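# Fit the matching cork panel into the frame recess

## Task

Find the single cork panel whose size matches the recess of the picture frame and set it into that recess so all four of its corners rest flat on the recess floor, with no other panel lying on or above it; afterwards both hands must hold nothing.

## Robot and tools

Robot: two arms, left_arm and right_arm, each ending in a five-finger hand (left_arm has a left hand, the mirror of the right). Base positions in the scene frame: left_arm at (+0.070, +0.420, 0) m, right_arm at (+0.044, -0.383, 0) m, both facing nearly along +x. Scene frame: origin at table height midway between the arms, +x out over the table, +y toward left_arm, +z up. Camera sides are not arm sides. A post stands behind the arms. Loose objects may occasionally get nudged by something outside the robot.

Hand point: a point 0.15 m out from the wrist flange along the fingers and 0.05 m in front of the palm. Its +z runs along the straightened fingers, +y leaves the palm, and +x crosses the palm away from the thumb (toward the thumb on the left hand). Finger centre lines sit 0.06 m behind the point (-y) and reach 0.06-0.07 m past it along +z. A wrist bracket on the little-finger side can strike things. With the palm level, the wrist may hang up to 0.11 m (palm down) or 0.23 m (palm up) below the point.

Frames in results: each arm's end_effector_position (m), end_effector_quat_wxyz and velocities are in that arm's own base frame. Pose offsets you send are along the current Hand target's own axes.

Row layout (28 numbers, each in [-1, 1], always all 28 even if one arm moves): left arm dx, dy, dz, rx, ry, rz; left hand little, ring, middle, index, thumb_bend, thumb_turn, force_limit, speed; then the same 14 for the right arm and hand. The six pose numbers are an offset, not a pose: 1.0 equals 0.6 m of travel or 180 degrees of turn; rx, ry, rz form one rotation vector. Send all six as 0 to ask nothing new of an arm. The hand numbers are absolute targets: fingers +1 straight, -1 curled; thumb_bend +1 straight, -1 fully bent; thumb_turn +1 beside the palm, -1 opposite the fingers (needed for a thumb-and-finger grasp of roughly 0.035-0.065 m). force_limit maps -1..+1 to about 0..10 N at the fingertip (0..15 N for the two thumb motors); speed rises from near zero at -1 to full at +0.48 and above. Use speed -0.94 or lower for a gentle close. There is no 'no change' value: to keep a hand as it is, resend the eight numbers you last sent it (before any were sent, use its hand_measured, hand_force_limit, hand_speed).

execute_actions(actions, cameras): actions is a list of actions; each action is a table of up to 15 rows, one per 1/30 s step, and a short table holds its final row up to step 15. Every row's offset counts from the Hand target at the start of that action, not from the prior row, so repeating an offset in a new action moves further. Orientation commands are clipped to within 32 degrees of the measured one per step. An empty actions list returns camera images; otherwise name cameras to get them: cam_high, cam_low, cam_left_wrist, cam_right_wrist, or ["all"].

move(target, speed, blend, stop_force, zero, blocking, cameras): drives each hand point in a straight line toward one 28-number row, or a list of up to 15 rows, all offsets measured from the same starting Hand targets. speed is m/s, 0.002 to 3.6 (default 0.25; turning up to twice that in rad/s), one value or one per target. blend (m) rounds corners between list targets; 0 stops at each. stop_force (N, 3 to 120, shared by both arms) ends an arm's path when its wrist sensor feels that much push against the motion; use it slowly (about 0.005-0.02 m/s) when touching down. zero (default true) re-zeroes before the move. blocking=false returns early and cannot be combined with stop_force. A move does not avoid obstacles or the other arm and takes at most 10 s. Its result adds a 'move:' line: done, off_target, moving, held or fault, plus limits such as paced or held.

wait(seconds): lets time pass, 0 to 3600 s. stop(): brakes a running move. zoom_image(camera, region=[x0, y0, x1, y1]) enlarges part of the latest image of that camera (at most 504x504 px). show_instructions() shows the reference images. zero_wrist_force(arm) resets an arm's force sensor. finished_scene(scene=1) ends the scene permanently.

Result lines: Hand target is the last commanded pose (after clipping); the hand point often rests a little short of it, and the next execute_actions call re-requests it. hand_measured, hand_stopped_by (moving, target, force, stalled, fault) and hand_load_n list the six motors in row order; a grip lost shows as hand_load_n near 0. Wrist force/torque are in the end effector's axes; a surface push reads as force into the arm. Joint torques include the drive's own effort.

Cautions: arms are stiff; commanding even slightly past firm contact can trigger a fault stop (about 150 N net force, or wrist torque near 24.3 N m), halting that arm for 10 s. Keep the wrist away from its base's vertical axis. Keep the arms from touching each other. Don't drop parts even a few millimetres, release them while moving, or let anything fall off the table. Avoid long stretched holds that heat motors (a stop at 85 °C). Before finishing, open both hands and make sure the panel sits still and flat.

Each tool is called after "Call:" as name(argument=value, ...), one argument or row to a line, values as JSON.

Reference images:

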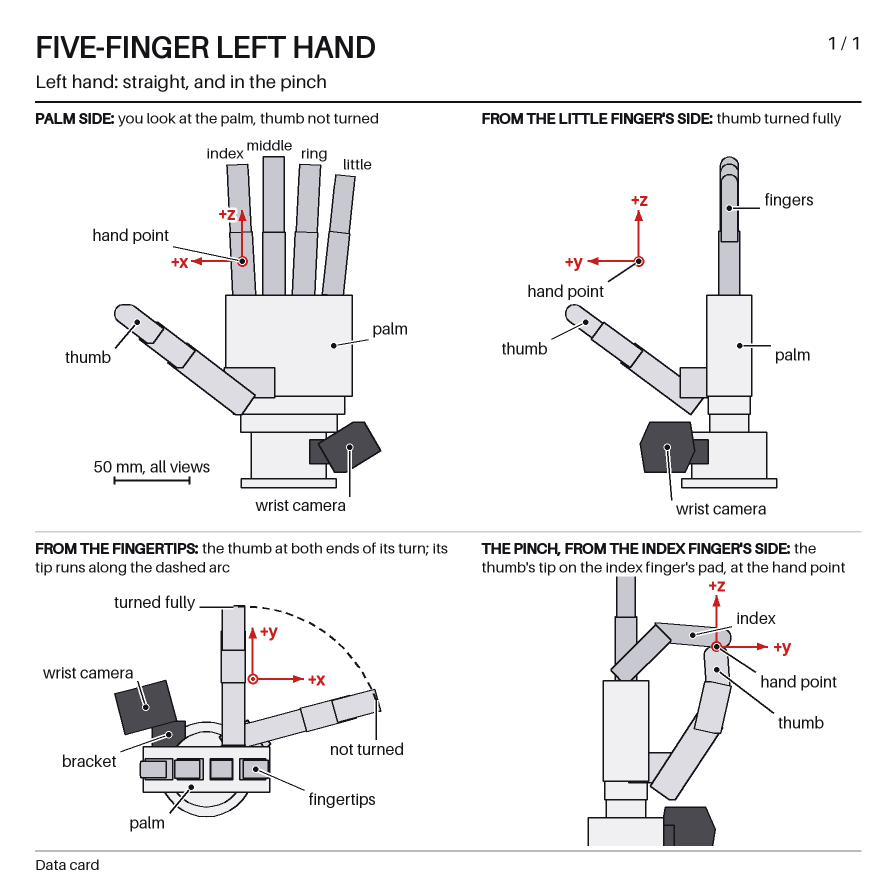

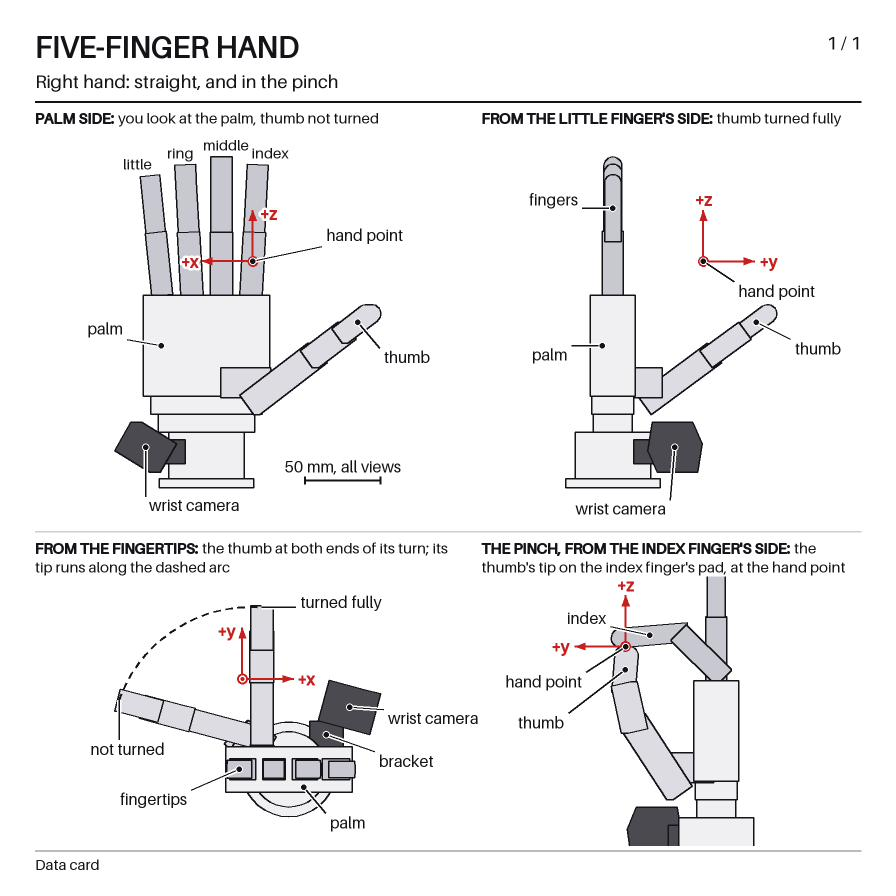

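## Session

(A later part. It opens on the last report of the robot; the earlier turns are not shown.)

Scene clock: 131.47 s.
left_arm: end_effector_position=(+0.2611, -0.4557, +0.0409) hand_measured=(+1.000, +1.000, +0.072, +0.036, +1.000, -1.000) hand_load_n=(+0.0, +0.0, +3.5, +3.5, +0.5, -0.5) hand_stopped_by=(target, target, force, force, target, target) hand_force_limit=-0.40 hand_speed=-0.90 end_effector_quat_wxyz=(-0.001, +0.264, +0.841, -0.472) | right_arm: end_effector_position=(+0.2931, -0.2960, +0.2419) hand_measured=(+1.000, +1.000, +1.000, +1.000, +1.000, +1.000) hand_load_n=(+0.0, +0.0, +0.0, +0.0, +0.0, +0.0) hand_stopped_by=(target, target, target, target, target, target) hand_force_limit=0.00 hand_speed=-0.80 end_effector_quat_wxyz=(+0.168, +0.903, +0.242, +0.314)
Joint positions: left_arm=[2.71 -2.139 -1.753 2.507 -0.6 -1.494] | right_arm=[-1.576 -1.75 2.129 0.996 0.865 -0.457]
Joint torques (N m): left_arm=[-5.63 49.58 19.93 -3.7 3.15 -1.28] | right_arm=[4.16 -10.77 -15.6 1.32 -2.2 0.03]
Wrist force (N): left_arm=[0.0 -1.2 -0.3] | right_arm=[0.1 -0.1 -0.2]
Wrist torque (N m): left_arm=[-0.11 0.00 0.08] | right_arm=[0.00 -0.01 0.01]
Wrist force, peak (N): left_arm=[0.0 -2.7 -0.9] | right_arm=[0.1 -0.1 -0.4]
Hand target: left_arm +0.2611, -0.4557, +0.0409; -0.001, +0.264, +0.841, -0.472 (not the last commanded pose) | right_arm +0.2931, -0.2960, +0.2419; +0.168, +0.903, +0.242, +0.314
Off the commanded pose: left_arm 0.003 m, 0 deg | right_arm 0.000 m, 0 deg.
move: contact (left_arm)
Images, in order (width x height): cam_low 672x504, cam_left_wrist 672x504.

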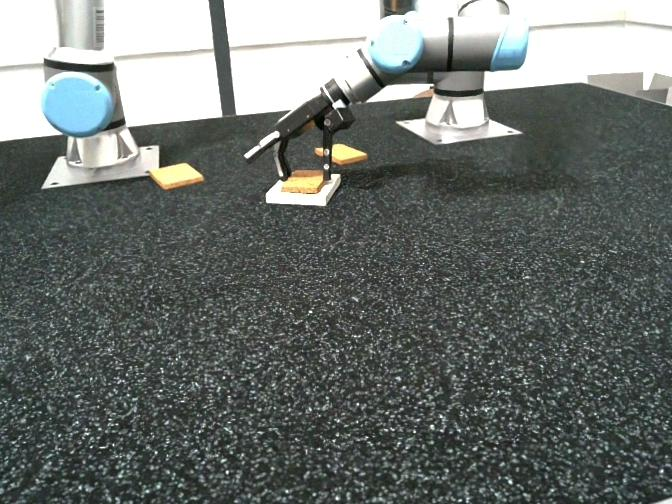

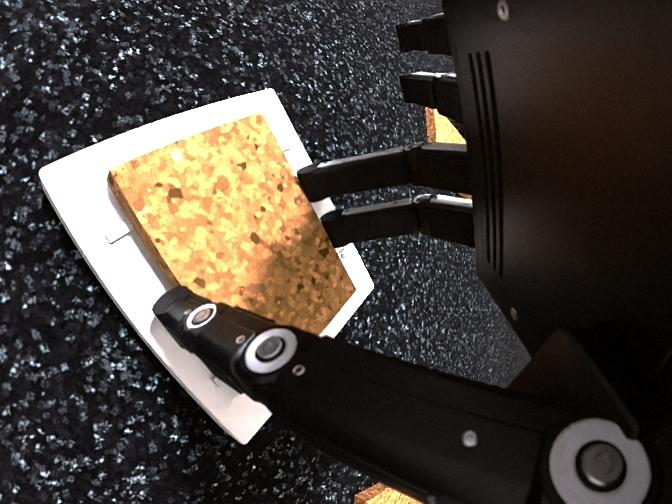

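Call:
move(
  target=[0,0,0,0,0,0,1,1,0.12,0.09,1,-1,-0.4,-0.9,0,0,0,0,0,0,1,1,1,1,1,1,0,-0.8],
  cameras=["cam_left_wrist","cam_low"],
)

Call:
zoom_image(
  camera="cam_left_wrist",
  region=[20, 70, 380, 430],
)

Call:
zoom_image(
  camera="cam_low",
  region=[250, 130, 350, 215],
)

Scene clock: 132.30 s.
left_arm: end_effector_position=(+0.2611, -0.4557, +0.0409) hand_measured=(+1.000, +1.000, +0.120, +0.090, +1.000, -1.000) hand_load_n=(+0.0, +0.0, -0.5, +0.0, +0.0, +0.0) hand_stopped_by=(target, target, target, target, target, target) hand_force_limit=-0.40 hand_speed=-0.90 end_effector_quat_wxyz=(-0.001, +0.264, +0.841, -0.472) | right_arm: end_effector_position=(+0.2931, -0.2960, +0.2419) hand_measured=(+1.000, +1.000, +1.000, +1.000, +1.000, +1.000) hand_load_n=(+0.0, +0.0, +0.0, +0.0, +0.0, -0.5) hand_stopped_by=(target, target, target, target, target, target) hand_force_limit=0.00 hand_speed=-0.80 end_effector_quat_wxyz=(+0.168, +0.903, +0.242, +0.314)
Joint positions: left_arm=[2.71 -2.139 -1.753 2.507 -0.6 -1.494] | right_arm=[-1.576 -1.75 2.129 0.996 0.865 -0.457]
Joint torques (N m): left_arm=[-4.87 49.1 19.75 -3.68 3.05 -1.06] | right_arm=[4.27 -10.87 -15.49 1.3 -2.19 -0.07]
Wrist force (N): left_arm=[0.0 1.1 1.0] | right_arm=[0.1 0.0 -0.3]
Wrist torque (N m): left_arm=[0.08 0.02 0.03] | right_arm=[0.01 -0.01 0.00]
Wrist force, peak (N): left_arm=[0.2 -2.0 -0.9] | right_arm=[0.2 -0.2 -0.4]
Hand target: left_arm +0.2611, -0.4557, +0.0409; -0.001, +0.264, +0.841, -0.472 | right_arm +0.2931, -0.2960, +0.2419; +0.168, +0.903, +0.242, +0.314
Off the commanded pose: left_arm 0.000 m, 0 deg | right_arm 0.000 m, 0 deg.
move: done
Images, in order (width x height): cam_low 672x504, cam_left_wrist 672x504.

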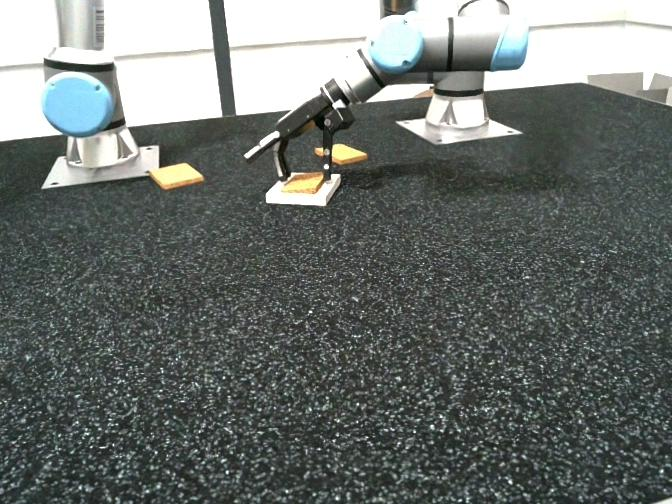

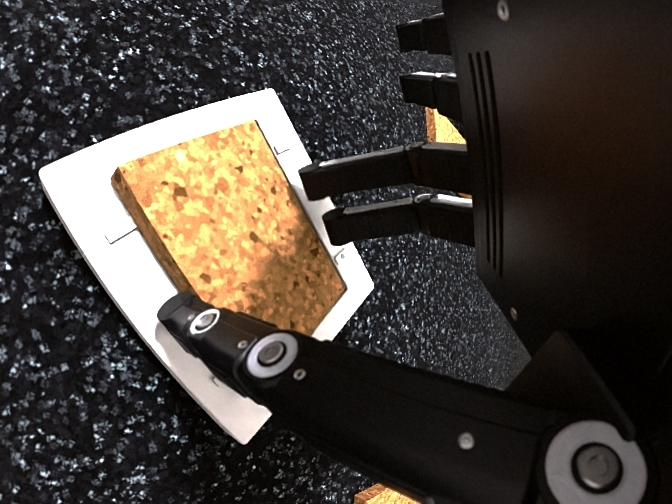

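Scaled by 1.400 from the camera's image (finer frame: 960x720).

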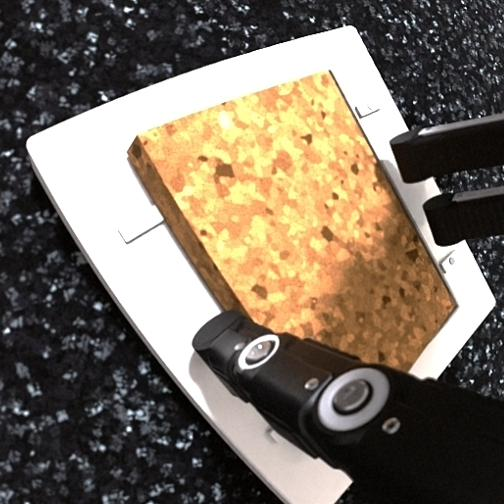

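Scaled by 5.040 from the camera's image (finer frame: 960x720).

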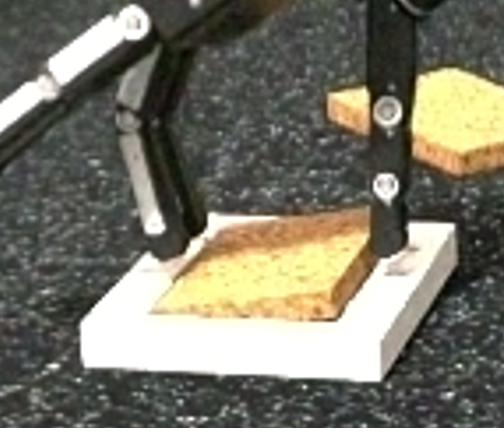

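Call:
zoom_image(
  camera="cam_left_wrist",
  region=[80, 100, 200, 240],
)

Call:
zoom_image(
  camera="cam_left_wrist",
  region=[230, 100, 380, 310],
)

Call:
zoom_image(
  camera="cam_low",
  region=[262, 160, 345, 210],
)

Scaled by 3.600 from the camera's image (finer frame: 960x720).

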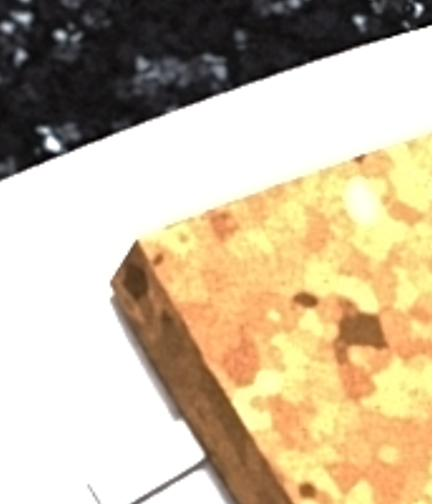

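Scaled by 2.400 from the camera's image (finer frame: 960x720).

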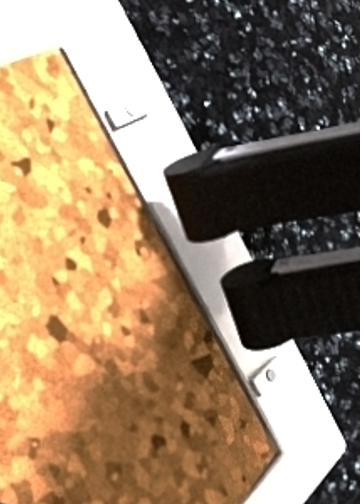

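Scaled by 6.072 from the camera's image (finer frame: 960x720).

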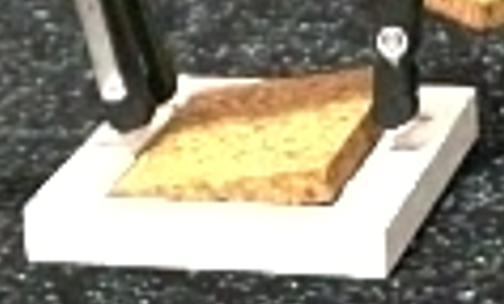

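Call:
move(
  target=[
    [-0.0062,-0.0199,-0.0139,0,0,0,1,1,0.12,0.09,1,-1,-0.4,-0.9,0,0,0,0,0,0,1,1,1,1,1,1,0,-0.8],
    [-0.0035,-0.0338,0.0047,0,0,0,1,1,1,1,1,-1,-0.4,0,0,0,0,0,0,0,1,1,1,1,1,1,0,-0.8],
  ],
  speed=0.04,
  cameras=["cam_left_wrist","cam_low"],
)

Call:
zoom_image(
  camera="cam_left_wrist",
  region=[20, 70, 380, 430],
)

Call:
zoom_image(
  camera="cam_low",
  region=[262, 150, 345, 210],
)

Scene clock: 134.93 s.
left_arm: end_effector_position=(+0.2532, -0.4673, +0.0560) hand_measured=(+1.000, +1.000, +1.000, +1.000, +1.000, -1.000) hand_load_n=(+0.0, -0.5, +0.0, +0.0, +0.0, +0.0) hand_stopped_by=(target, target, target, target, target, target) hand_force_limit=-0.40 hand_speed=0.00 end_effector_quat_wxyz=(-0.001, +0.264, +0.841, -0.472) | right_arm: end_effector_position=(+0.2931, -0.2960, +0.2419) hand_measured=(+1.000, +1.000, +1.000, +1.000, +1.000, +1.000) hand_load_n=(+0.0, +0.0, +0.0, +0.0, -0.5, +0.0) hand_stopped_by=(target, target, target, target, target, target) hand_force_limit=0.00 hand_speed=-0.80 end_effector_quat_wxyz=(+0.168, +0.903, +0.242, +0.314)
Joint positions: left_arm=[2.677 -2.11 -1.736 2.509 -0.607 -1.551] | right_arm=[-1.576 -1.75 2.129 0.996 0.865 -0.457]
Joint torques (N m): left_arm=[6.76 30.81 7.24 -3.76 3.84 0.52] | right_arm=[3.66 -10.79 -15.36 1.36 -2.29 -0.04]
Wrist force (N): left_arm=[0.1 1.1 0.9] | right_arm=[0.0 -0.1 -0.3]
Wrist torque (N m): left_arm=[0.11 0.01 -0.09] | right_arm=[0.01 0.01 0.00]
Wrist force, peak (N): left_arm=[0.3 1.9 1.1] | right_arm=[0.1 0.0 -0.4]
Hand target: left_arm +0.2532, -0.4673, +0.0560; -0.001, +0.264, +0.841, -0.472 | right_arm +0.2931, -0.2960, +0.2419; +0.168, +0.903, +0.242, +0.314
Off the commanded pose: left_arm 0.000 m, 0 deg | right_arm 0.000 m, 0 deg.
move: done
Images, in order (width x height): cam_low 672x504, cam_left_wrist 672x504.

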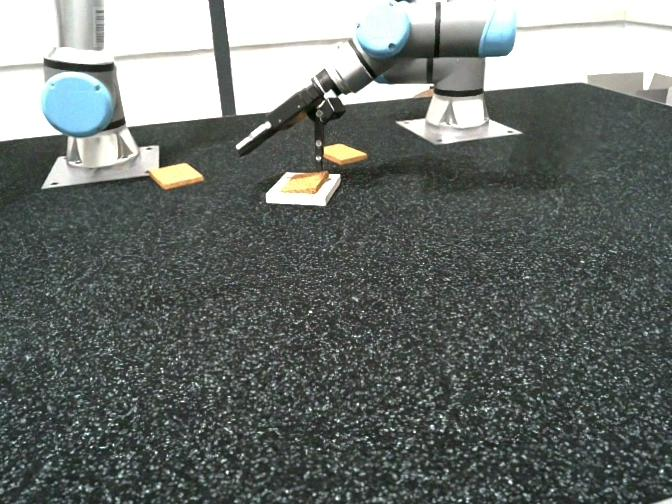

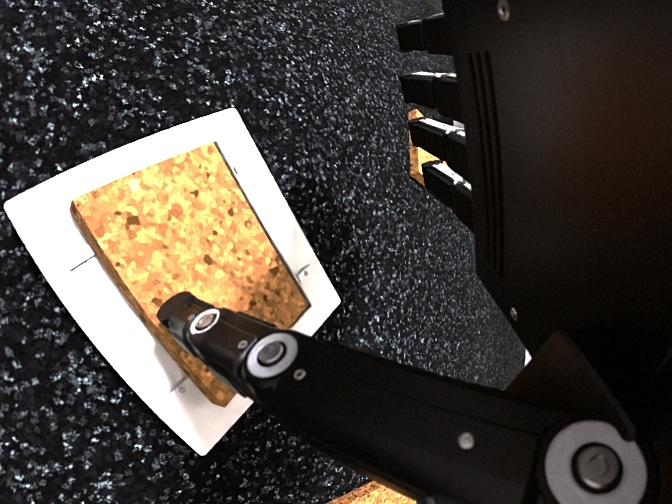

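Scaled by 1.400 from the camera's image (finer frame: 960x720).

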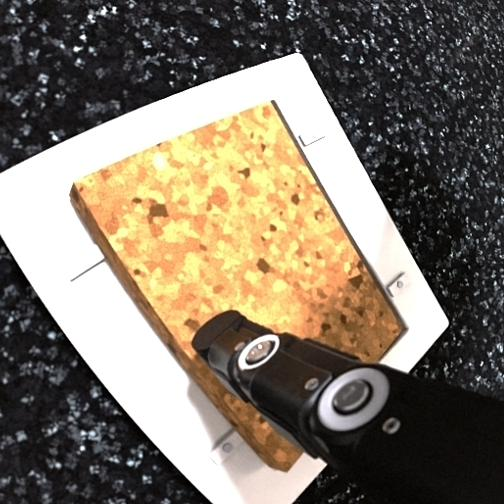

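Scaled by 6.072 from the camera's image (finer frame: 960x720).

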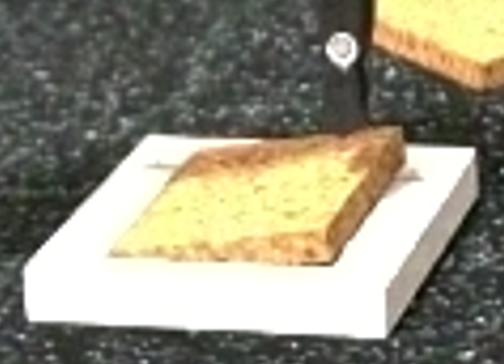

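Call:
move(
  target=[0.0242,-0.0033,-0.006,0,0,0,1,1,1,1,1,-1,-0.4,0,0,0,0,0,0,0,1,1,1,1,1,1,0,-0.8],
  speed=0.06,
)

Call:
move(
  target=[0.0066,0.0212,0.0148,0,0,0,1,1,1,1,1,-1,-0.4,0,0,0,0,0,0,0,1,1,1,1,1,1,0,-0.8],
  speed=0.01,
  stop_force=4,
  cameras=["cam_left_wrist","cam_low"],
)

Call:
zoom_image(
  camera="cam_left_wrist",
  region=[20, 70, 380, 430],
)

Call:
zoom_image(
  camera="cam_low",
  region=[262, 150, 345, 210],
)

Scene clock: 135.83 s.
left_arm: end_effector_position=(+0.2409, -0.4588, +0.0560) hand_measured=(+1.000, +1.000, +1.000, +1.000, +1.000, -1.000) hand_load_n=(+0.0, +0.0, +0.0, +0.0, +0.0, +0.0) hand_stopped_by=(target, target, target, target, target, target) hand_force_limit=-0.40 hand_speed=0.00 end_effector_quat_wxyz=(-0.001, +0.264, +0.841, -0.472) | right_arm: end_effector_position=(+0.2931, -0.2960, +0.2419) hand_measured=(+1.000, +1.000, +1.000, +1.000, +1.000, +1.000) hand_load_n=(+0.0, +0.0, +0.0, +0.0, +0.0, +0.0) hand_stopped_by=(target, target, target, target, target, target) hand_force_limit=0.00 hand_speed=-0.80 end_effector_quat_wxyz=(+0.168, +0.903, +0.242, +0.314)
Joint positions: left_arm=[2.682 -2.083 -1.785 2.524 -0.606 -1.543] | right_arm=[-1.576 -1.75 2.129 0.996 0.865 -0.457]
Joint torques (N m): left_arm=[-4.78 27.51 20.38 -4.06 3.43 -1.51] | right_arm=[4.23 -11.29 -15.62 1.22 -2.37 0.08]
Wrist force (N): left_arm=[0.2 0.8 1.0] | right_arm=[0.1 0.0 -0.3]
Wrist torque (N m): left_arm=[0.04 0.01 -0.08] | right_arm=[0.01 -0.01 0.00]
Wrist force, peak (N): left_arm=[0.2 1.4 1.4] | right_arm=[0.3 0.0 -0.3]
Hand target: left_arm +0.2407, -0.4588, +0.0559; -0.001, +0.264, +0.841, -0.472 | right_arm +0.2931, -0.2960, +0.2419; +0.168, +0.903, +0.242, +0.314
Off the commanded pose: left_arm 0.000 m, 0 deg | right_arm 0.000 m, 0 deg.
move: done

Scene clock: 138.60 s.
left_arm: end_effector_position=(+0.2407, -0.4588, +0.0399) hand_measured=(+1.000, +1.000, +1.000, +1.000, +1.000, -1.000) hand_load_n=(+0.0, +0.0, +0.0, +0.0, +0.0, +0.0) hand_stopped_by=(target, target, target, target, target, target) hand_force_limit=-0.40 hand_speed=0.00 end_effector_quat_wxyz=(-0.001, +0.264, +0.841, -0.472) | right_arm: end_effector_position=(+0.2931, -0.2960, +0.2419) hand_measured=(+1.000, +1.000, +1.000, +1.000, +1.000, +1.000) hand_load_n=(+0.0, +0.0, +0.0, +0.0, +0.0, +0.0) hand_stopped_by=(target, target, target, target, target, target) hand_force_limit=0.00 hand_speed=-0.80 end_effector_quat_wxyz=(+0.168, +0.903, +0.242, +0.314)
Joint positions: left_arm=[2.682 -2.109 -1.795 2.56 -0.606 -1.543] | right_arm=[-1.576 -1.75 2.129 0.996 0.865 -0.457]
Joint torques (N m): left_arm=[-9.89 48.7 17.8 -4.11 -0.66 -1.77] | right_arm=[4.42 -11.24 -15.34 1.29 -2.37 0.05]
Wrist force (N): left_arm=[0.2 0.9 1.1] | right_arm=[0.1 0.1 -0.3]
Wrist torque (N m): left_arm=[0.05 0.01 -0.06] | right_arm=[0.03 0.00 0.01]
Wrist force, peak (N): left_arm=[0.1 1.5 1.1] | right_arm=[0.3 0.0 -0.4]
Hand target: left_arm +0.2407, -0.4588, +0.0399; -0.001, +0.264, +0.841, -0.472 | right_arm +0.2931, -0.2960, +0.2419; +0.168, +0.903, +0.242, +0.314
Off the commanded pose: left_arm 0.000 m, 0 deg | right_arm 0.000 m, 0 deg.
move: done
Images, in order (width x height): cam_low 672x504, cam_left_wrist 672x504.

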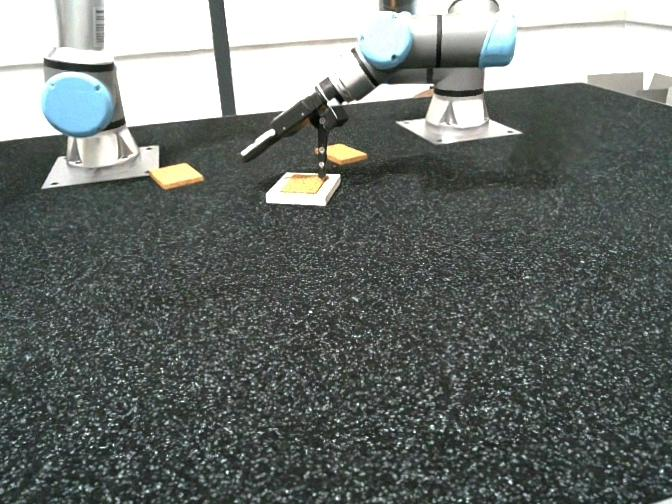

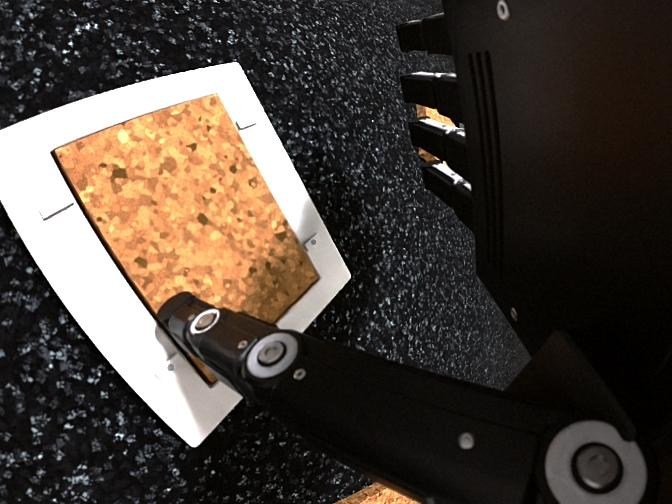

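Scaled by 1.400 from the camera's image (finer frame: 960x720).

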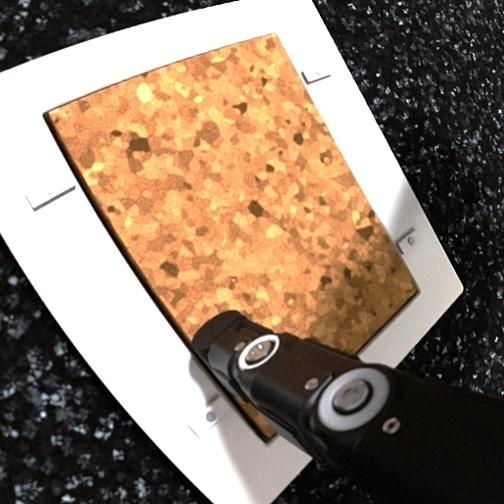

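Scaled by 6.072 from the camera's image (finer frame: 960x720).

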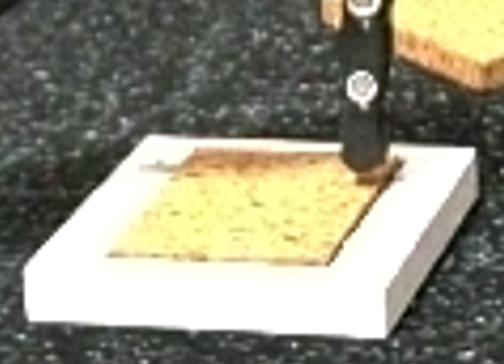

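Call:
move(
  target=[-0.0165,-0.0529,-0.037,0,0,0,1,1,1,1,1,-1,-0.4,0,0,0,0,0,0,0,1,1,1,1,1,1,0,-0.8],
  speed=0.1,
  cameras=["cam_left_wrist","cam_low"],
)

Call:
zoom_image(
  camera="cam_left_wrist",
  region=[0, 90, 360, 450],
)

Call:
zoom_image(
  camera="cam_low",
  region=[262, 160, 345, 210],
)

Scene clock: 139.53 s.
left_arm: end_effector_position=(+0.2408, -0.4588, +0.0799) hand_measured=(+1.000, +1.000, +1.000, +1.000, +1.000, -1.000) hand_load_n=(+0.0, +0.0, +0.0, +0.0, +0.0, +0.0) hand_stopped_by=(target, target, target, target, target, target) hand_force_limit=-0.40 hand_speed=0.00 end_effector_quat_wxyz=(-0.001, +0.264, +0.841, -0.472) | right_arm: end_effector_position=(+0.2931, -0.2960, +0.2419) hand_measured=(+1.000, +1.000, +1.000, +1.000, +1.000, +1.000) hand_load_n=(+0.0, +0.0, +0.0, +0.0, -0.5, +0.0) hand_stopped_by=(target, target, target, target, target, target) hand_force_limit=0.00 hand_speed=-0.80 end_effector_quat_wxyz=(+0.168, +0.903, +0.242, +0.314)
Joint positions: left_arm=[2.682 -2.046 -1.767 2.469 -0.606 -1.543] | right_arm=[-1.576 -1.75 2.129 0.996 0.865 -0.457]
Joint torques (N m): left_arm=[7.28 27.74 7.09 -0.99 0.29 1.7] | right_arm=[3.98 -11.08 -15.77 1.28 -2.43 0.01]
Wrist force (N): left_arm=[0.0 1.1 1.0] | right_arm=[0.0 0.0 -0.2]
Wrist torque (N m): left_arm=[0.12 0.04 -0.09] | right_arm=[0.01 0.00 0.00]
Wrist force, peak (N): left_arm=[0.4 1.9 1.8] | right_arm=[0.2 0.1 -0.4]
Hand target: left_arm +0.2408, -0.4588, +0.0799; -0.001, +0.264, +0.841, -0.472 | right_arm +0.2931, -0.2960, +0.2419; +0.168, +0.903, +0.242, +0.314
Off the commanded pose: left_arm 0.000 m, 0 deg | right_arm 0.000 m, 0 deg.
move: done
Images, in order (width x height): cam_low 672x504, cam_left_wrist 672x504.

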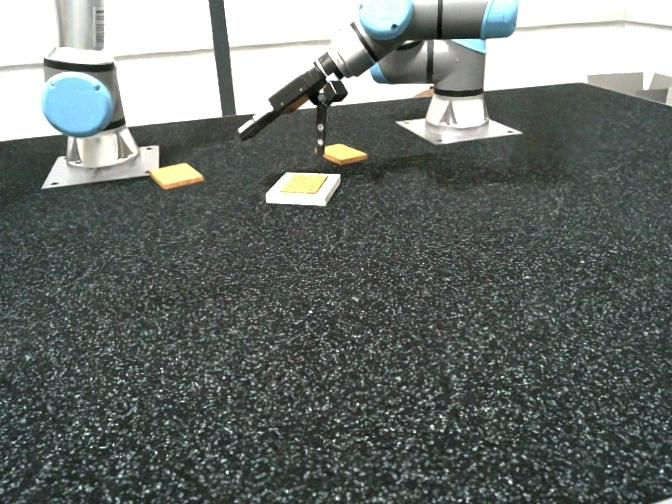

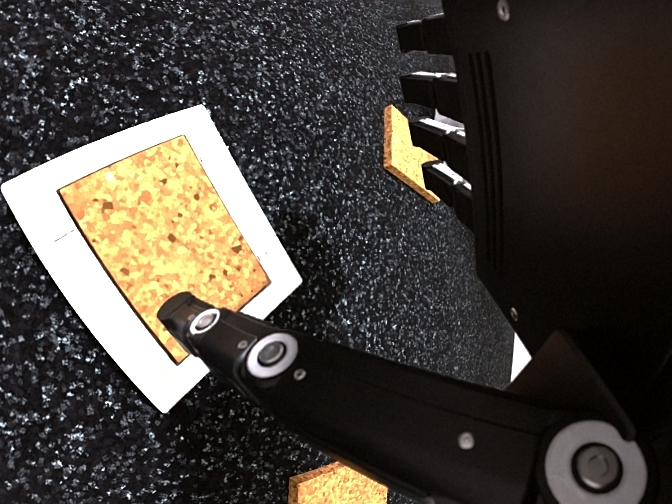

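Scaled by 1.400 from the camera's image (finer frame: 960x720).

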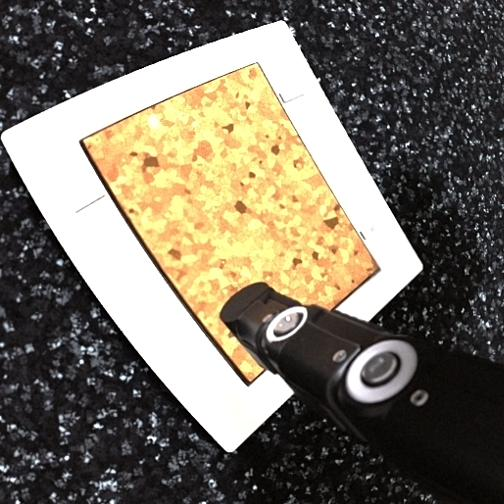

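Scaled by 6.072 from the camera's image (finer frame: 960x720).

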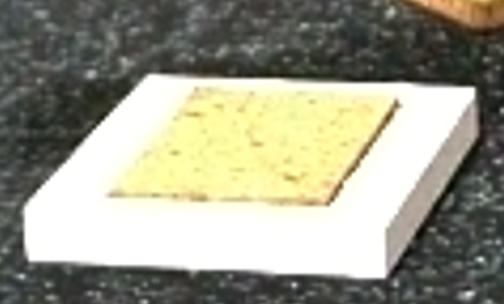

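Call:
move(
  target=[0.0312,0.0422,0.0307,0,0,0,1,1,1,1,1,-1,-0.4,0,0,0,0,0,0,0,1,1,1,1,1,1,0,-0.8],
  speed=0.08,
)

Call:
move(
  target=[0.0041,0.0132,0.0092,0,0,0,1,1,1,1,1,-1,-0.4,0,0,0,0,0,0,0,1,1,1,1,1,1,0,-0.8],
  speed=0.008,
  stop_force=4,
  cameras=["cam_left_wrist","cam_low"],
)

Call:
zoom_image(
  camera="cam_left_wrist",
  region=[0, 50, 360, 410],
)

Scene clock: 140.83 s.
left_arm: end_effector_position=(+0.2312, -0.4546, +0.0449) hand_measured=(+1.000, +1.000, +1.000, +1.000, +1.000, -1.000) hand_load_n=(+0.0, +0.0, +0.0, +0.0, +0.0, +0.0) hand_stopped_by=(target, target, target, target, target, target) hand_force_limit=-0.40 hand_speed=0.00 end_effector_quat_wxyz=(-0.001, +0.264, +0.841, -0.472) | right_arm: end_effector_position=(+0.2931, -0.2960, +0.2419) hand_measured=(+1.000, +1.000, +1.000, +1.000, +1.000, +1.000) hand_load_n=(+0.0, +0.0, +0.0, +0.0, +0.0, +0.0) hand_stopped_by=(target, target, target, target, target, target) hand_force_limit=0.00 hand_speed=-0.80 end_effector_quat_wxyz=(+0.168, +0.903, +0.242, +0.314)
Joint positions: left_arm=[2.681 -2.083 -1.823 2.563 -0.606 -1.545] | right_arm=[-1.576 -1.75 2.129 0.996 0.865 -0.457]
Joint torques (N m): left_arm=[-8.08 47.28 20.17 -3.98 -1.41 -1.29] | right_arm=[4.29 -11.02 -15.9 1.23 -2.37 0.06]
Wrist force (N): left_arm=[0.4 1.1 1.0] | right_arm=[0.1 -0.1 -0.3]
Wrist torque (N m): left_arm=[0.10 -0.01 0.12] | right_arm=[0.00 -0.01 0.00]
Wrist force, peak (N): left_arm=[0.7 1.5 1.4] | right_arm=[0.2 0.0 -0.4]
Hand target: left_arm +0.2312, -0.4546, +0.0449; -0.001, +0.264, +0.841, -0.472 | right_arm +0.2931, -0.2960, +0.2419; +0.168, +0.903, +0.242, +0.314
Off the commanded pose: left_arm 0.000 m, 0 deg | right_arm 0.000 m, 0 deg.
move: done

Scene clock: 142.87 s.
left_arm: end_effector_position=(+0.2312, -0.4546, +0.0370) hand_measured=(+1.000, +1.000, +1.000, +1.000, +1.000, -1.000) hand_load_n=(+0.0, +0.0, +0.0, +0.0, +0.0, +0.0) hand_stopped_by=(target, target, target, target, target, target) hand_force_limit=-0.40 hand_speed=0.00 end_effector_quat_wxyz=(-0.001, +0.264, +0.841, -0.472) | right_arm: end_effector_position=(+0.2931, -0.2960, +0.2419) hand_measured=(+1.000, +1.000, +1.000, +1.000, +1.000, +1.000) hand_load_n=(+0.0, +0.0, +0.0, +0.0, +0.0, +0.0) hand_stopped_by=(target, target, target, target, target, target) hand_force_limit=0.00 hand_speed=-0.80 end_effector_quat_wxyz=(+0.168, +0.903, +0.242, +0.314)
Joint positions: left_arm=[2.681 -2.096 -1.828 2.581 -0.606 -1.544] | right_arm=[-1.576 -1.75 2.129 0.996 0.865 -0.457]
Joint torques (N m): left_arm=[-3.57 47.07 19.35 -3.74 -1.4 1.33] | right_arm=[3.79 -11.34 -14.78 1.27 -2.5 -0.04]
Wrist force (N): left_arm=[0.3 -2.2 -1.0] | right_arm=[0.2 -0.1 -0.1]
Wrist torque (N m): left_arm=[-0.19 -0.02 0.15] | right_arm=[-0.02 -0.02 0.00]
Wrist force, peak (N): left_arm=[0.1 -4.3 -2.2] | right_arm=[0.3 0.2 -0.6]
Hand target: left_arm +0.2312, -0.4546, +0.0370; -0.001, +0.264, +0.841, -0.472 (not the last commanded pose) | right_arm +0.2931, -0.2960, +0.2419; +0.168, +0.903, +0.242, +0.314
Off the commanded pose: left_arm 0.002 m, 0 deg | right_arm 0.000 m, 0 deg.
move: contact (left_arm)
Images, in order (width x height): cam_low 672x504, cam_left_wrist 672x504.

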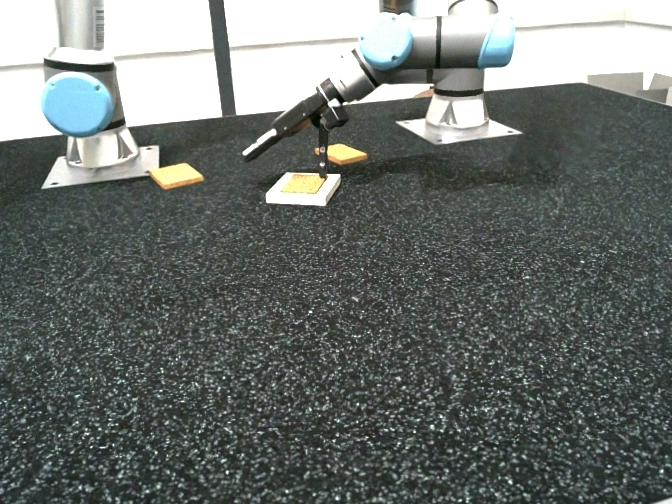

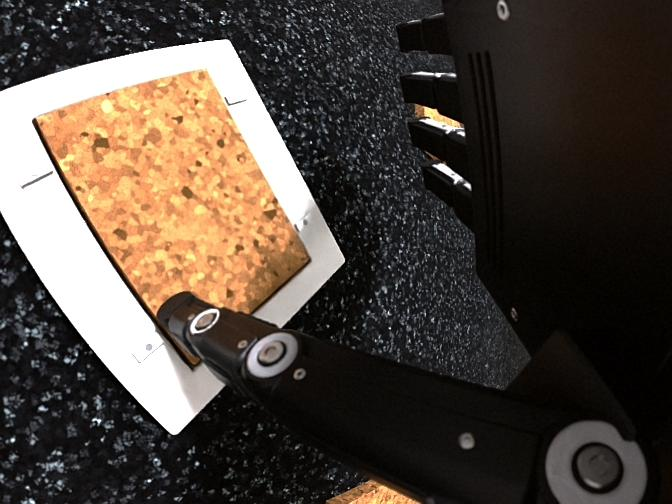

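Scaled by 1.400 from the camera's image (finer frame: 960x720).

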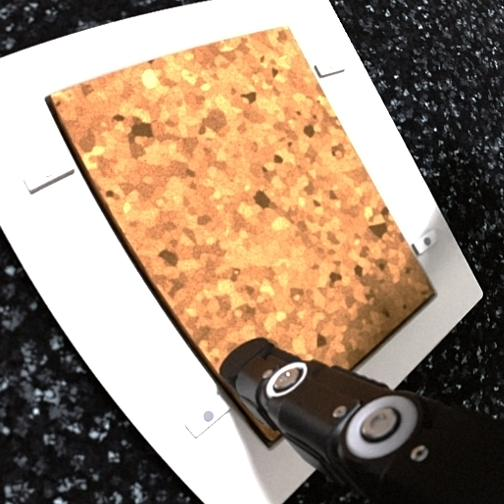

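Call:
move(
  target=[
    [-0.005,-0.0159,-0.0111,0,0,0,1,1,1,1,1,-1,-0.4,0,0,0,0,0,0,0,1,1,1,1,1,1,0,-0.8],
    [-0.111,0.0077,0.0087,0,0,0,1,1,1,1,1,-1,-0.4,0,0,0,0,0,0,0,1,1,1,1,1,1,0,-0.8],
  ],
  speed=0.1,
)

Call:
move(
  target=[0.0050,0.0159,0.0111,0,0,0,1,1,1,1,1,-1,-0.4,0,0,0,0,0,0,0,1,1,1,1,1,1,0,-0.8],
  speed=0.008,
  stop_force=4,
  cameras=["cam_left_wrist"],
)

Scene clock: 144.47 s.
left_arm: end_effector_position=(+0.2892, -0.4864, +0.0468) hand_measured=(+1.000, +1.000, +1.000, +1.000, +1.000, -1.000) hand_load_n=(+0.0, +0.0, +0.0, +0.0, +0.0, +0.0) hand_stopped_by=(target, target, target, target, target, target) hand_force_limit=-0.40 hand_speed=0.00 end_effector_quat_wxyz=(-0.001, +0.264, +0.841, -0.472) | right_arm: end_effector_position=(+0.2931, -0.2960, +0.2419) hand_measured=(+1.000, +1.000, +1.000, +1.000, +1.000, +1.000) hand_load_n=(+0.0, +0.0, +0.0, +0.0, +0.0, +0.0) hand_stopped_by=(target, target, target, target, target, target) hand_force_limit=0.00 hand_speed=-0.80 end_effector_quat_wxyz=(+0.168, +0.903, +0.242, +0.314)
Joint positions: left_arm=[2.675 -2.198 -1.609 2.472 -0.607 -1.554] | right_arm=[-1.576 -1.75 2.129 0.996 0.865 -0.457]
Joint torques (N m): left_arm=[-3.65 51.71 17.79 -0.2 -1.17 1.8] | right_arm=[4.1 -11.22 -14.76 1.17 -2.38 0.01]
Wrist force (N): left_arm=[-0.1 1.0 1.1] | right_arm=[0.2 0.1 -0.2]
Wrist torque (N m): left_arm=[0.05 0.03 0.05] | right_arm=[0.02 -0.02 0.01]
Wrist force, peak (N): left_arm=[0.1 -2.6 -1.1] | right_arm=[0.2 0.1 -0.4]
Hand target: left_arm +0.2893, -0.4864, +0.0469; -0.001, +0.264, +0.841, -0.472 | right_arm +0.2931, -0.2960, +0.2419; +0.168, +0.903, +0.242, +0.314
Off the commanded pose: left_arm 0.000 m, 0 deg | right_arm 0.000 m, 0 deg.
move: done

Scene clock: 146.73 s.
left_arm: end_effector_position=(+0.2893, -0.4864, +0.0372) hand_measured=(+1.000, +1.000, +1.000, +1.000, +1.000, -1.000) hand_load_n=(+0.0, +0.0, +0.0, +0.0, +0.0, +0.0) hand_stopped_by=(target, target, target, target, target, target) hand_force_limit=-0.40 hand_speed=0.00 end_effector_quat_wxyz=(-0.001, +0.264, +0.841, -0.472) | right_arm: end_effector_position=(+0.2931, -0.2960, +0.2419) hand_measured=(+1.000, +1.000, +1.000, +1.000, +1.000, +1.000) hand_load_n=(+0.0, +0.0, +0.0, +0.0, +0.0, +0.0) hand_stopped_by=(target, target, target, target, target, target) hand_force_limit=0.00 hand_speed=-0.80 end_effector_quat_wxyz=(+0.168, +0.903, +0.242, +0.314)
Joint positions: left_arm=[2.675 -2.212 -1.614 2.492 -0.607 -1.554] | right_arm=[-1.576 -1.75 2.129 0.996 0.865 -0.457]
Joint torques (N m): left_arm=[6.21 51.65 20.55 -3.4 0.43 1.67] | right_arm=[3.85 -11.03 -15.32 1.24 -2.4 0.01]
Wrist force (N): left_arm=[0.1 -2.9 -1.3] | right_arm=[0.0 -0.1 -0.4]
Wrist torque (N m): left_arm=[-0.29 -0.02 0.09] | right_arm=[0.01 0.01 0.00]
Wrist force, peak (N): left_arm=[0.2 -4.4 -2.7] | right_arm=[0.3 -0.1 -0.4]
Hand target: left_arm +0.2893, -0.4864, +0.0372; -0.001, +0.264, +0.841, -0.472 (not the last commanded pose) | right_arm +0.2931, -0.2960, +0.2419; +0.168, +0.903, +0.242, +0.314
Off the commanded pose: left_arm 0.002 m, 0 deg | right_arm 0.000 m, 0 deg.
move: contact (left_arm)

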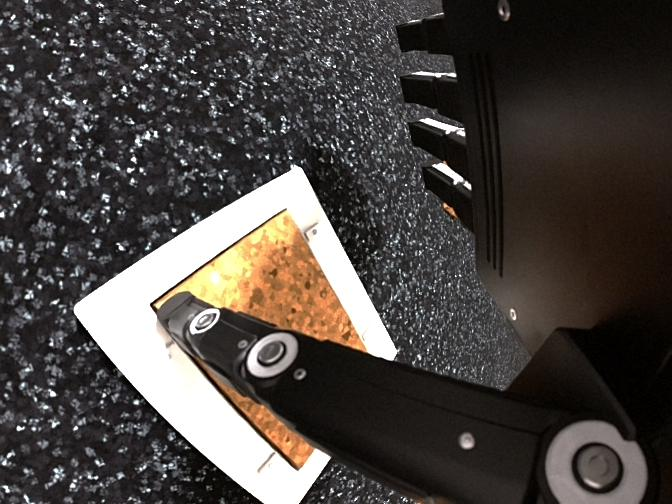

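Call:
move(
  target=[
    [-0.0033,-0.0106,-0.0074,0,0,0,1,1,1,1,1,-1,-0.4,0,0,0,0,0,0,0,1,1,1,1,1,1,0,-0.8],
    [-0.0015,-0.053,0.0525,0,0,0,1,1,1,1,1,-1,-0.4,0,0,0,0,0,0,0,1,1,1,1,1,1,0,-0.8],
  ],
  speed=0.1,
)

Call:
move(
  target=[0.0045,0.0146,0.0102,0,0,0,1,1,1,1,1,-1,-0.4,0,0,0,0,0,0,0,1,1,1,1,1,1,0,-0.8],
  speed=0.008,
  stop_force=4,
  cameras=["cam_left_wrist"],
)

Scene clock: 148.07 s.
left_arm: end_effector_position=(+0.2682, -0.5250, +0.0452) hand_measured=(+1.000, +1.000, +1.000, +1.000, +1.000, -1.000) hand_load_n=(+0.0, +0.0, +0.0, +0.0, +0.0, +0.0) hand_stopped_by=(target, target, target, target, target, target) hand_force_limit=-0.40 hand_speed=0.00 end_effector_quat_wxyz=(-0.001, +0.264, +0.841, -0.472) | right_arm: end_effector_position=(+0.2931, -0.2960, +0.2419) hand_measured=(+1.000, +1.000, +1.000, +1.000, +1.000, +1.000) hand_load_n=(+0.0, +0.0, +0.0, +0.0, +0.0, +0.0) hand_stopped_by=(target, target, target, target, target, target) hand_force_limit=0.00 hand_speed=-0.80 end_effector_quat_wxyz=(+0.168, +0.903, +0.242, +0.314)
Joint positions: left_arm=[2.581 -2.201 -1.57 2.563 -0.635 -1.709] | right_arm=[-1.576 -1.75 2.129 0.996 0.865 -0.457]
Joint torques (N m): left_arm=[0.43 34.76 8.02 -3.21 3.86 0.01] | right_arm=[4.96 -11.4 -15.36 1.21 -2.44 0.02]
Wrist force (N): left_arm=[0.0 0.7 0.8] | right_arm=[0.1 -0.1 -0.3]
Wrist torque (N m): left_arm=[0.00 0.02 -0.10] | right_arm=[-0.01 -0.01 0.00]
Wrist force, peak (N): left_arm=[-0.3 -2.7 -1.3] | right_arm=[0.1 -0.2 -0.4]
Hand target: left_arm +0.2681, -0.5250, +0.0452; -0.001, +0.264, +0.841, -0.472 | right_arm +0.2931, -0.2960, +0.2419; +0.168, +0.903, +0.242, +0.314
Off the commanded pose: left_arm 0.000 m, 0 deg | right_arm 0.000 m, 0 deg.
move: done

Scene clock: 150.13 s.
left_arm: end_effector_position=(+0.2681, -0.5250, +0.0372) hand_measured=(+1.000, +1.000, +1.000, +1.000, +1.000, -1.000) hand_load_n=(+0.0, +0.0, +0.0, +0.0, +0.0, +0.0) hand_stopped_by=(target, target, target, target, target, target) hand_force_limit=-0.40 hand_speed=0.00 end_effector_quat_wxyz=(-0.001, +0.264, +0.841, -0.472) | right_arm: end_effector_position=(+0.2931, -0.2960, +0.2419) hand_measured=(+1.000, +1.000, +1.000, +1.000, +1.000, +1.000) hand_load_n=(+0.0, +0.0, +0.0, +0.0, +0.0, +0.0) hand_stopped_by=(target, target, target, target, target, target) hand_force_limit=0.00 hand_speed=-0.80 end_effector_quat_wxyz=(+0.168, +0.903, +0.242, +0.314)
Joint positions: left_arm=[2.581 -2.212 -1.576 2.58 -0.635 -1.709] | right_arm=[-1.576 -1.75 2.129 0.996 0.865 -0.457]
Joint torques (N m): left_arm=[-6.34 53.27 21 -3.3 1.09 -1.72] | right_arm=[4.32 -11.27 -15.82 1.18 -2.57 0.08]
Wrist force (N): left_arm=[0.3 -3.4 -1.7] | right_arm=[0.2 0.1 -0.2]
Wrist torque (N m): left_arm=[-0.33 -0.04 -0.04] | right_arm=[0.03 -0.02 0.01]
Wrist force, peak (N): left_arm=[0.3 -5.8 -3.0] | right_arm=[0.3 0.0 -0.4]
Hand target: left_arm +0.2681, -0.5250, +0.0372; -0.001, +0.264, +0.841, -0.472 (not the last commanded pose) | right_arm +0.2931, -0.2960, +0.2419; +0.168, +0.903, +0.242, +0.314
Off the commanded pose: left_arm 0.003 m, 0 deg | right_arm 0.000 m, 0 deg.
move: contact (left_arm)

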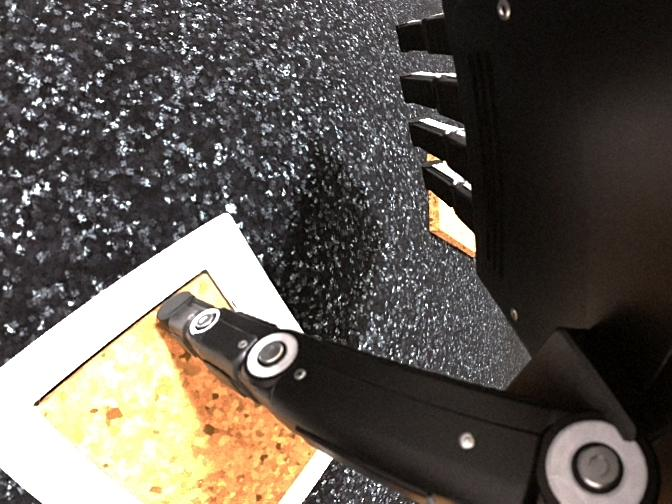

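Call:
move(
  target=[-0.0331,-0.1059,-0.074,0,0,0,1,1,1,1,1,-1,-0.4,0,0,0,0,0,0,0,1,1,1,1,1,1,0,-0.8],
  speed=0.15,
  cameras=["all"],
)

Call:
zoom_image(
  camera="cam_low",
  region=[262, 160, 345, 210],
)

Scene clock: 151.20 s.
left_arm: end_effector_position=(+0.2682, -0.5250, +0.1172) hand_measured=(+1.000, +1.000, +1.000, +1.000, +1.000, -1.000) hand_load_n=(+0.0, +0.0, +0.0, +0.0, +0.0, +0.0) hand_stopped_by=(target, target, target, target, target, target) hand_force_limit=-0.40 hand_speed=0.00 end_effector_quat_wxyz=(-0.001, +0.264, +0.841, -0.472) | right_arm: end_effector_position=(+0.2931, -0.2960, +0.2419) hand_measured=(+1.000, +1.000, +1.000, +1.000, +1.000, +1.000) hand_load_n=(+0.0, +0.0, +0.0, +0.0, +0.0, +0.0) hand_stopped_by=(target, target, target, target, target, target) hand_force_limit=0.00 hand_speed=-0.80 end_effector_quat_wxyz=(+0.168, +0.903, +0.242, +0.314)
Joint positions: left_arm=[2.581 -2.112 -1.506 2.41 -0.635 -1.709] | right_arm=[-1.576 -1.75 2.129 0.996 0.865 -0.457]
Joint torques (N m): left_arm=[7.14 34.25 12.11 -1.36 -0.92 0.83] | right_arm=[4.73 -11.5 -15.73 1.22 -2.47 -0.07]
Wrist force (N): left_arm=[0.0 1.0 1.0] | right_arm=[0.2 0.1 -0.2]
Wrist torque (N m): left_arm=[0.08 0.03 -0.11] | right_arm=[0.02 -0.02 0.02]
Wrist force, peak (N): left_arm=[0.2 -3.4 -1.6] | right_arm=[0.3 -0.2 -0.3]
Hand target: left_arm +0.2682, -0.5250, +0.1172; -0.001, +0.264, +0.841, -0.472 | right_arm +0.2931, -0.2960, +0.2419; +0.168, +0.903, +0.242, +0.314
Off the commanded pose: left_arm 0.000 m, 0 deg | right_arm 0.000 m, 0 deg.
move: done

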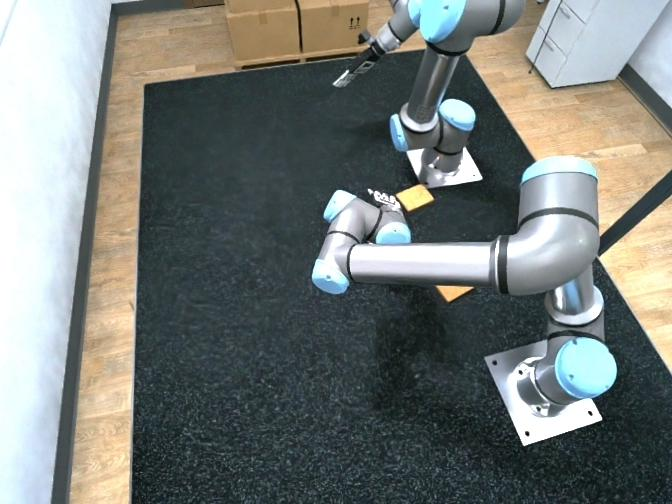

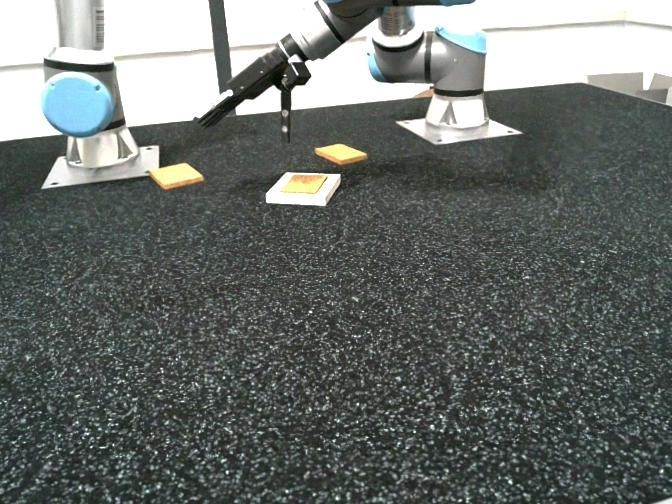

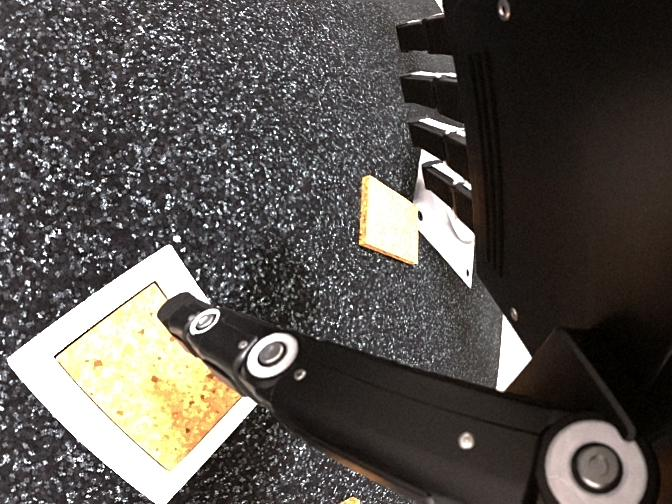

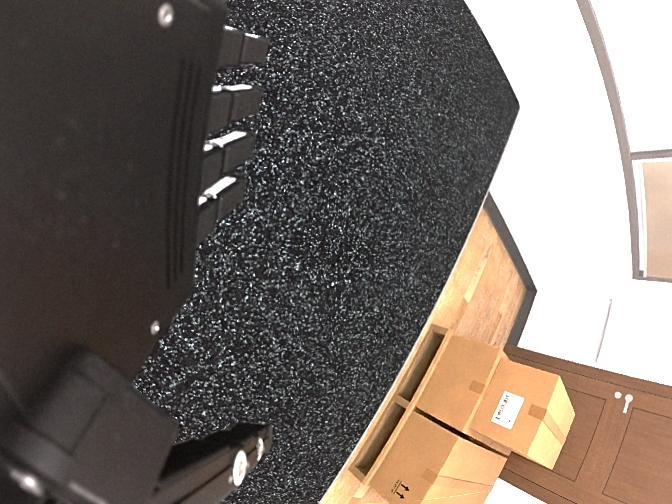

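Scaled by 6.072 from the camera's image (finer frame: 960x720).

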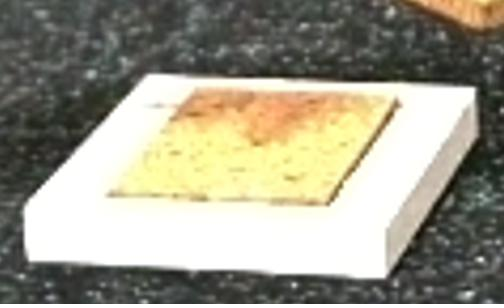

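Call:
finished_scene(
)

The scene is finished: the task was done.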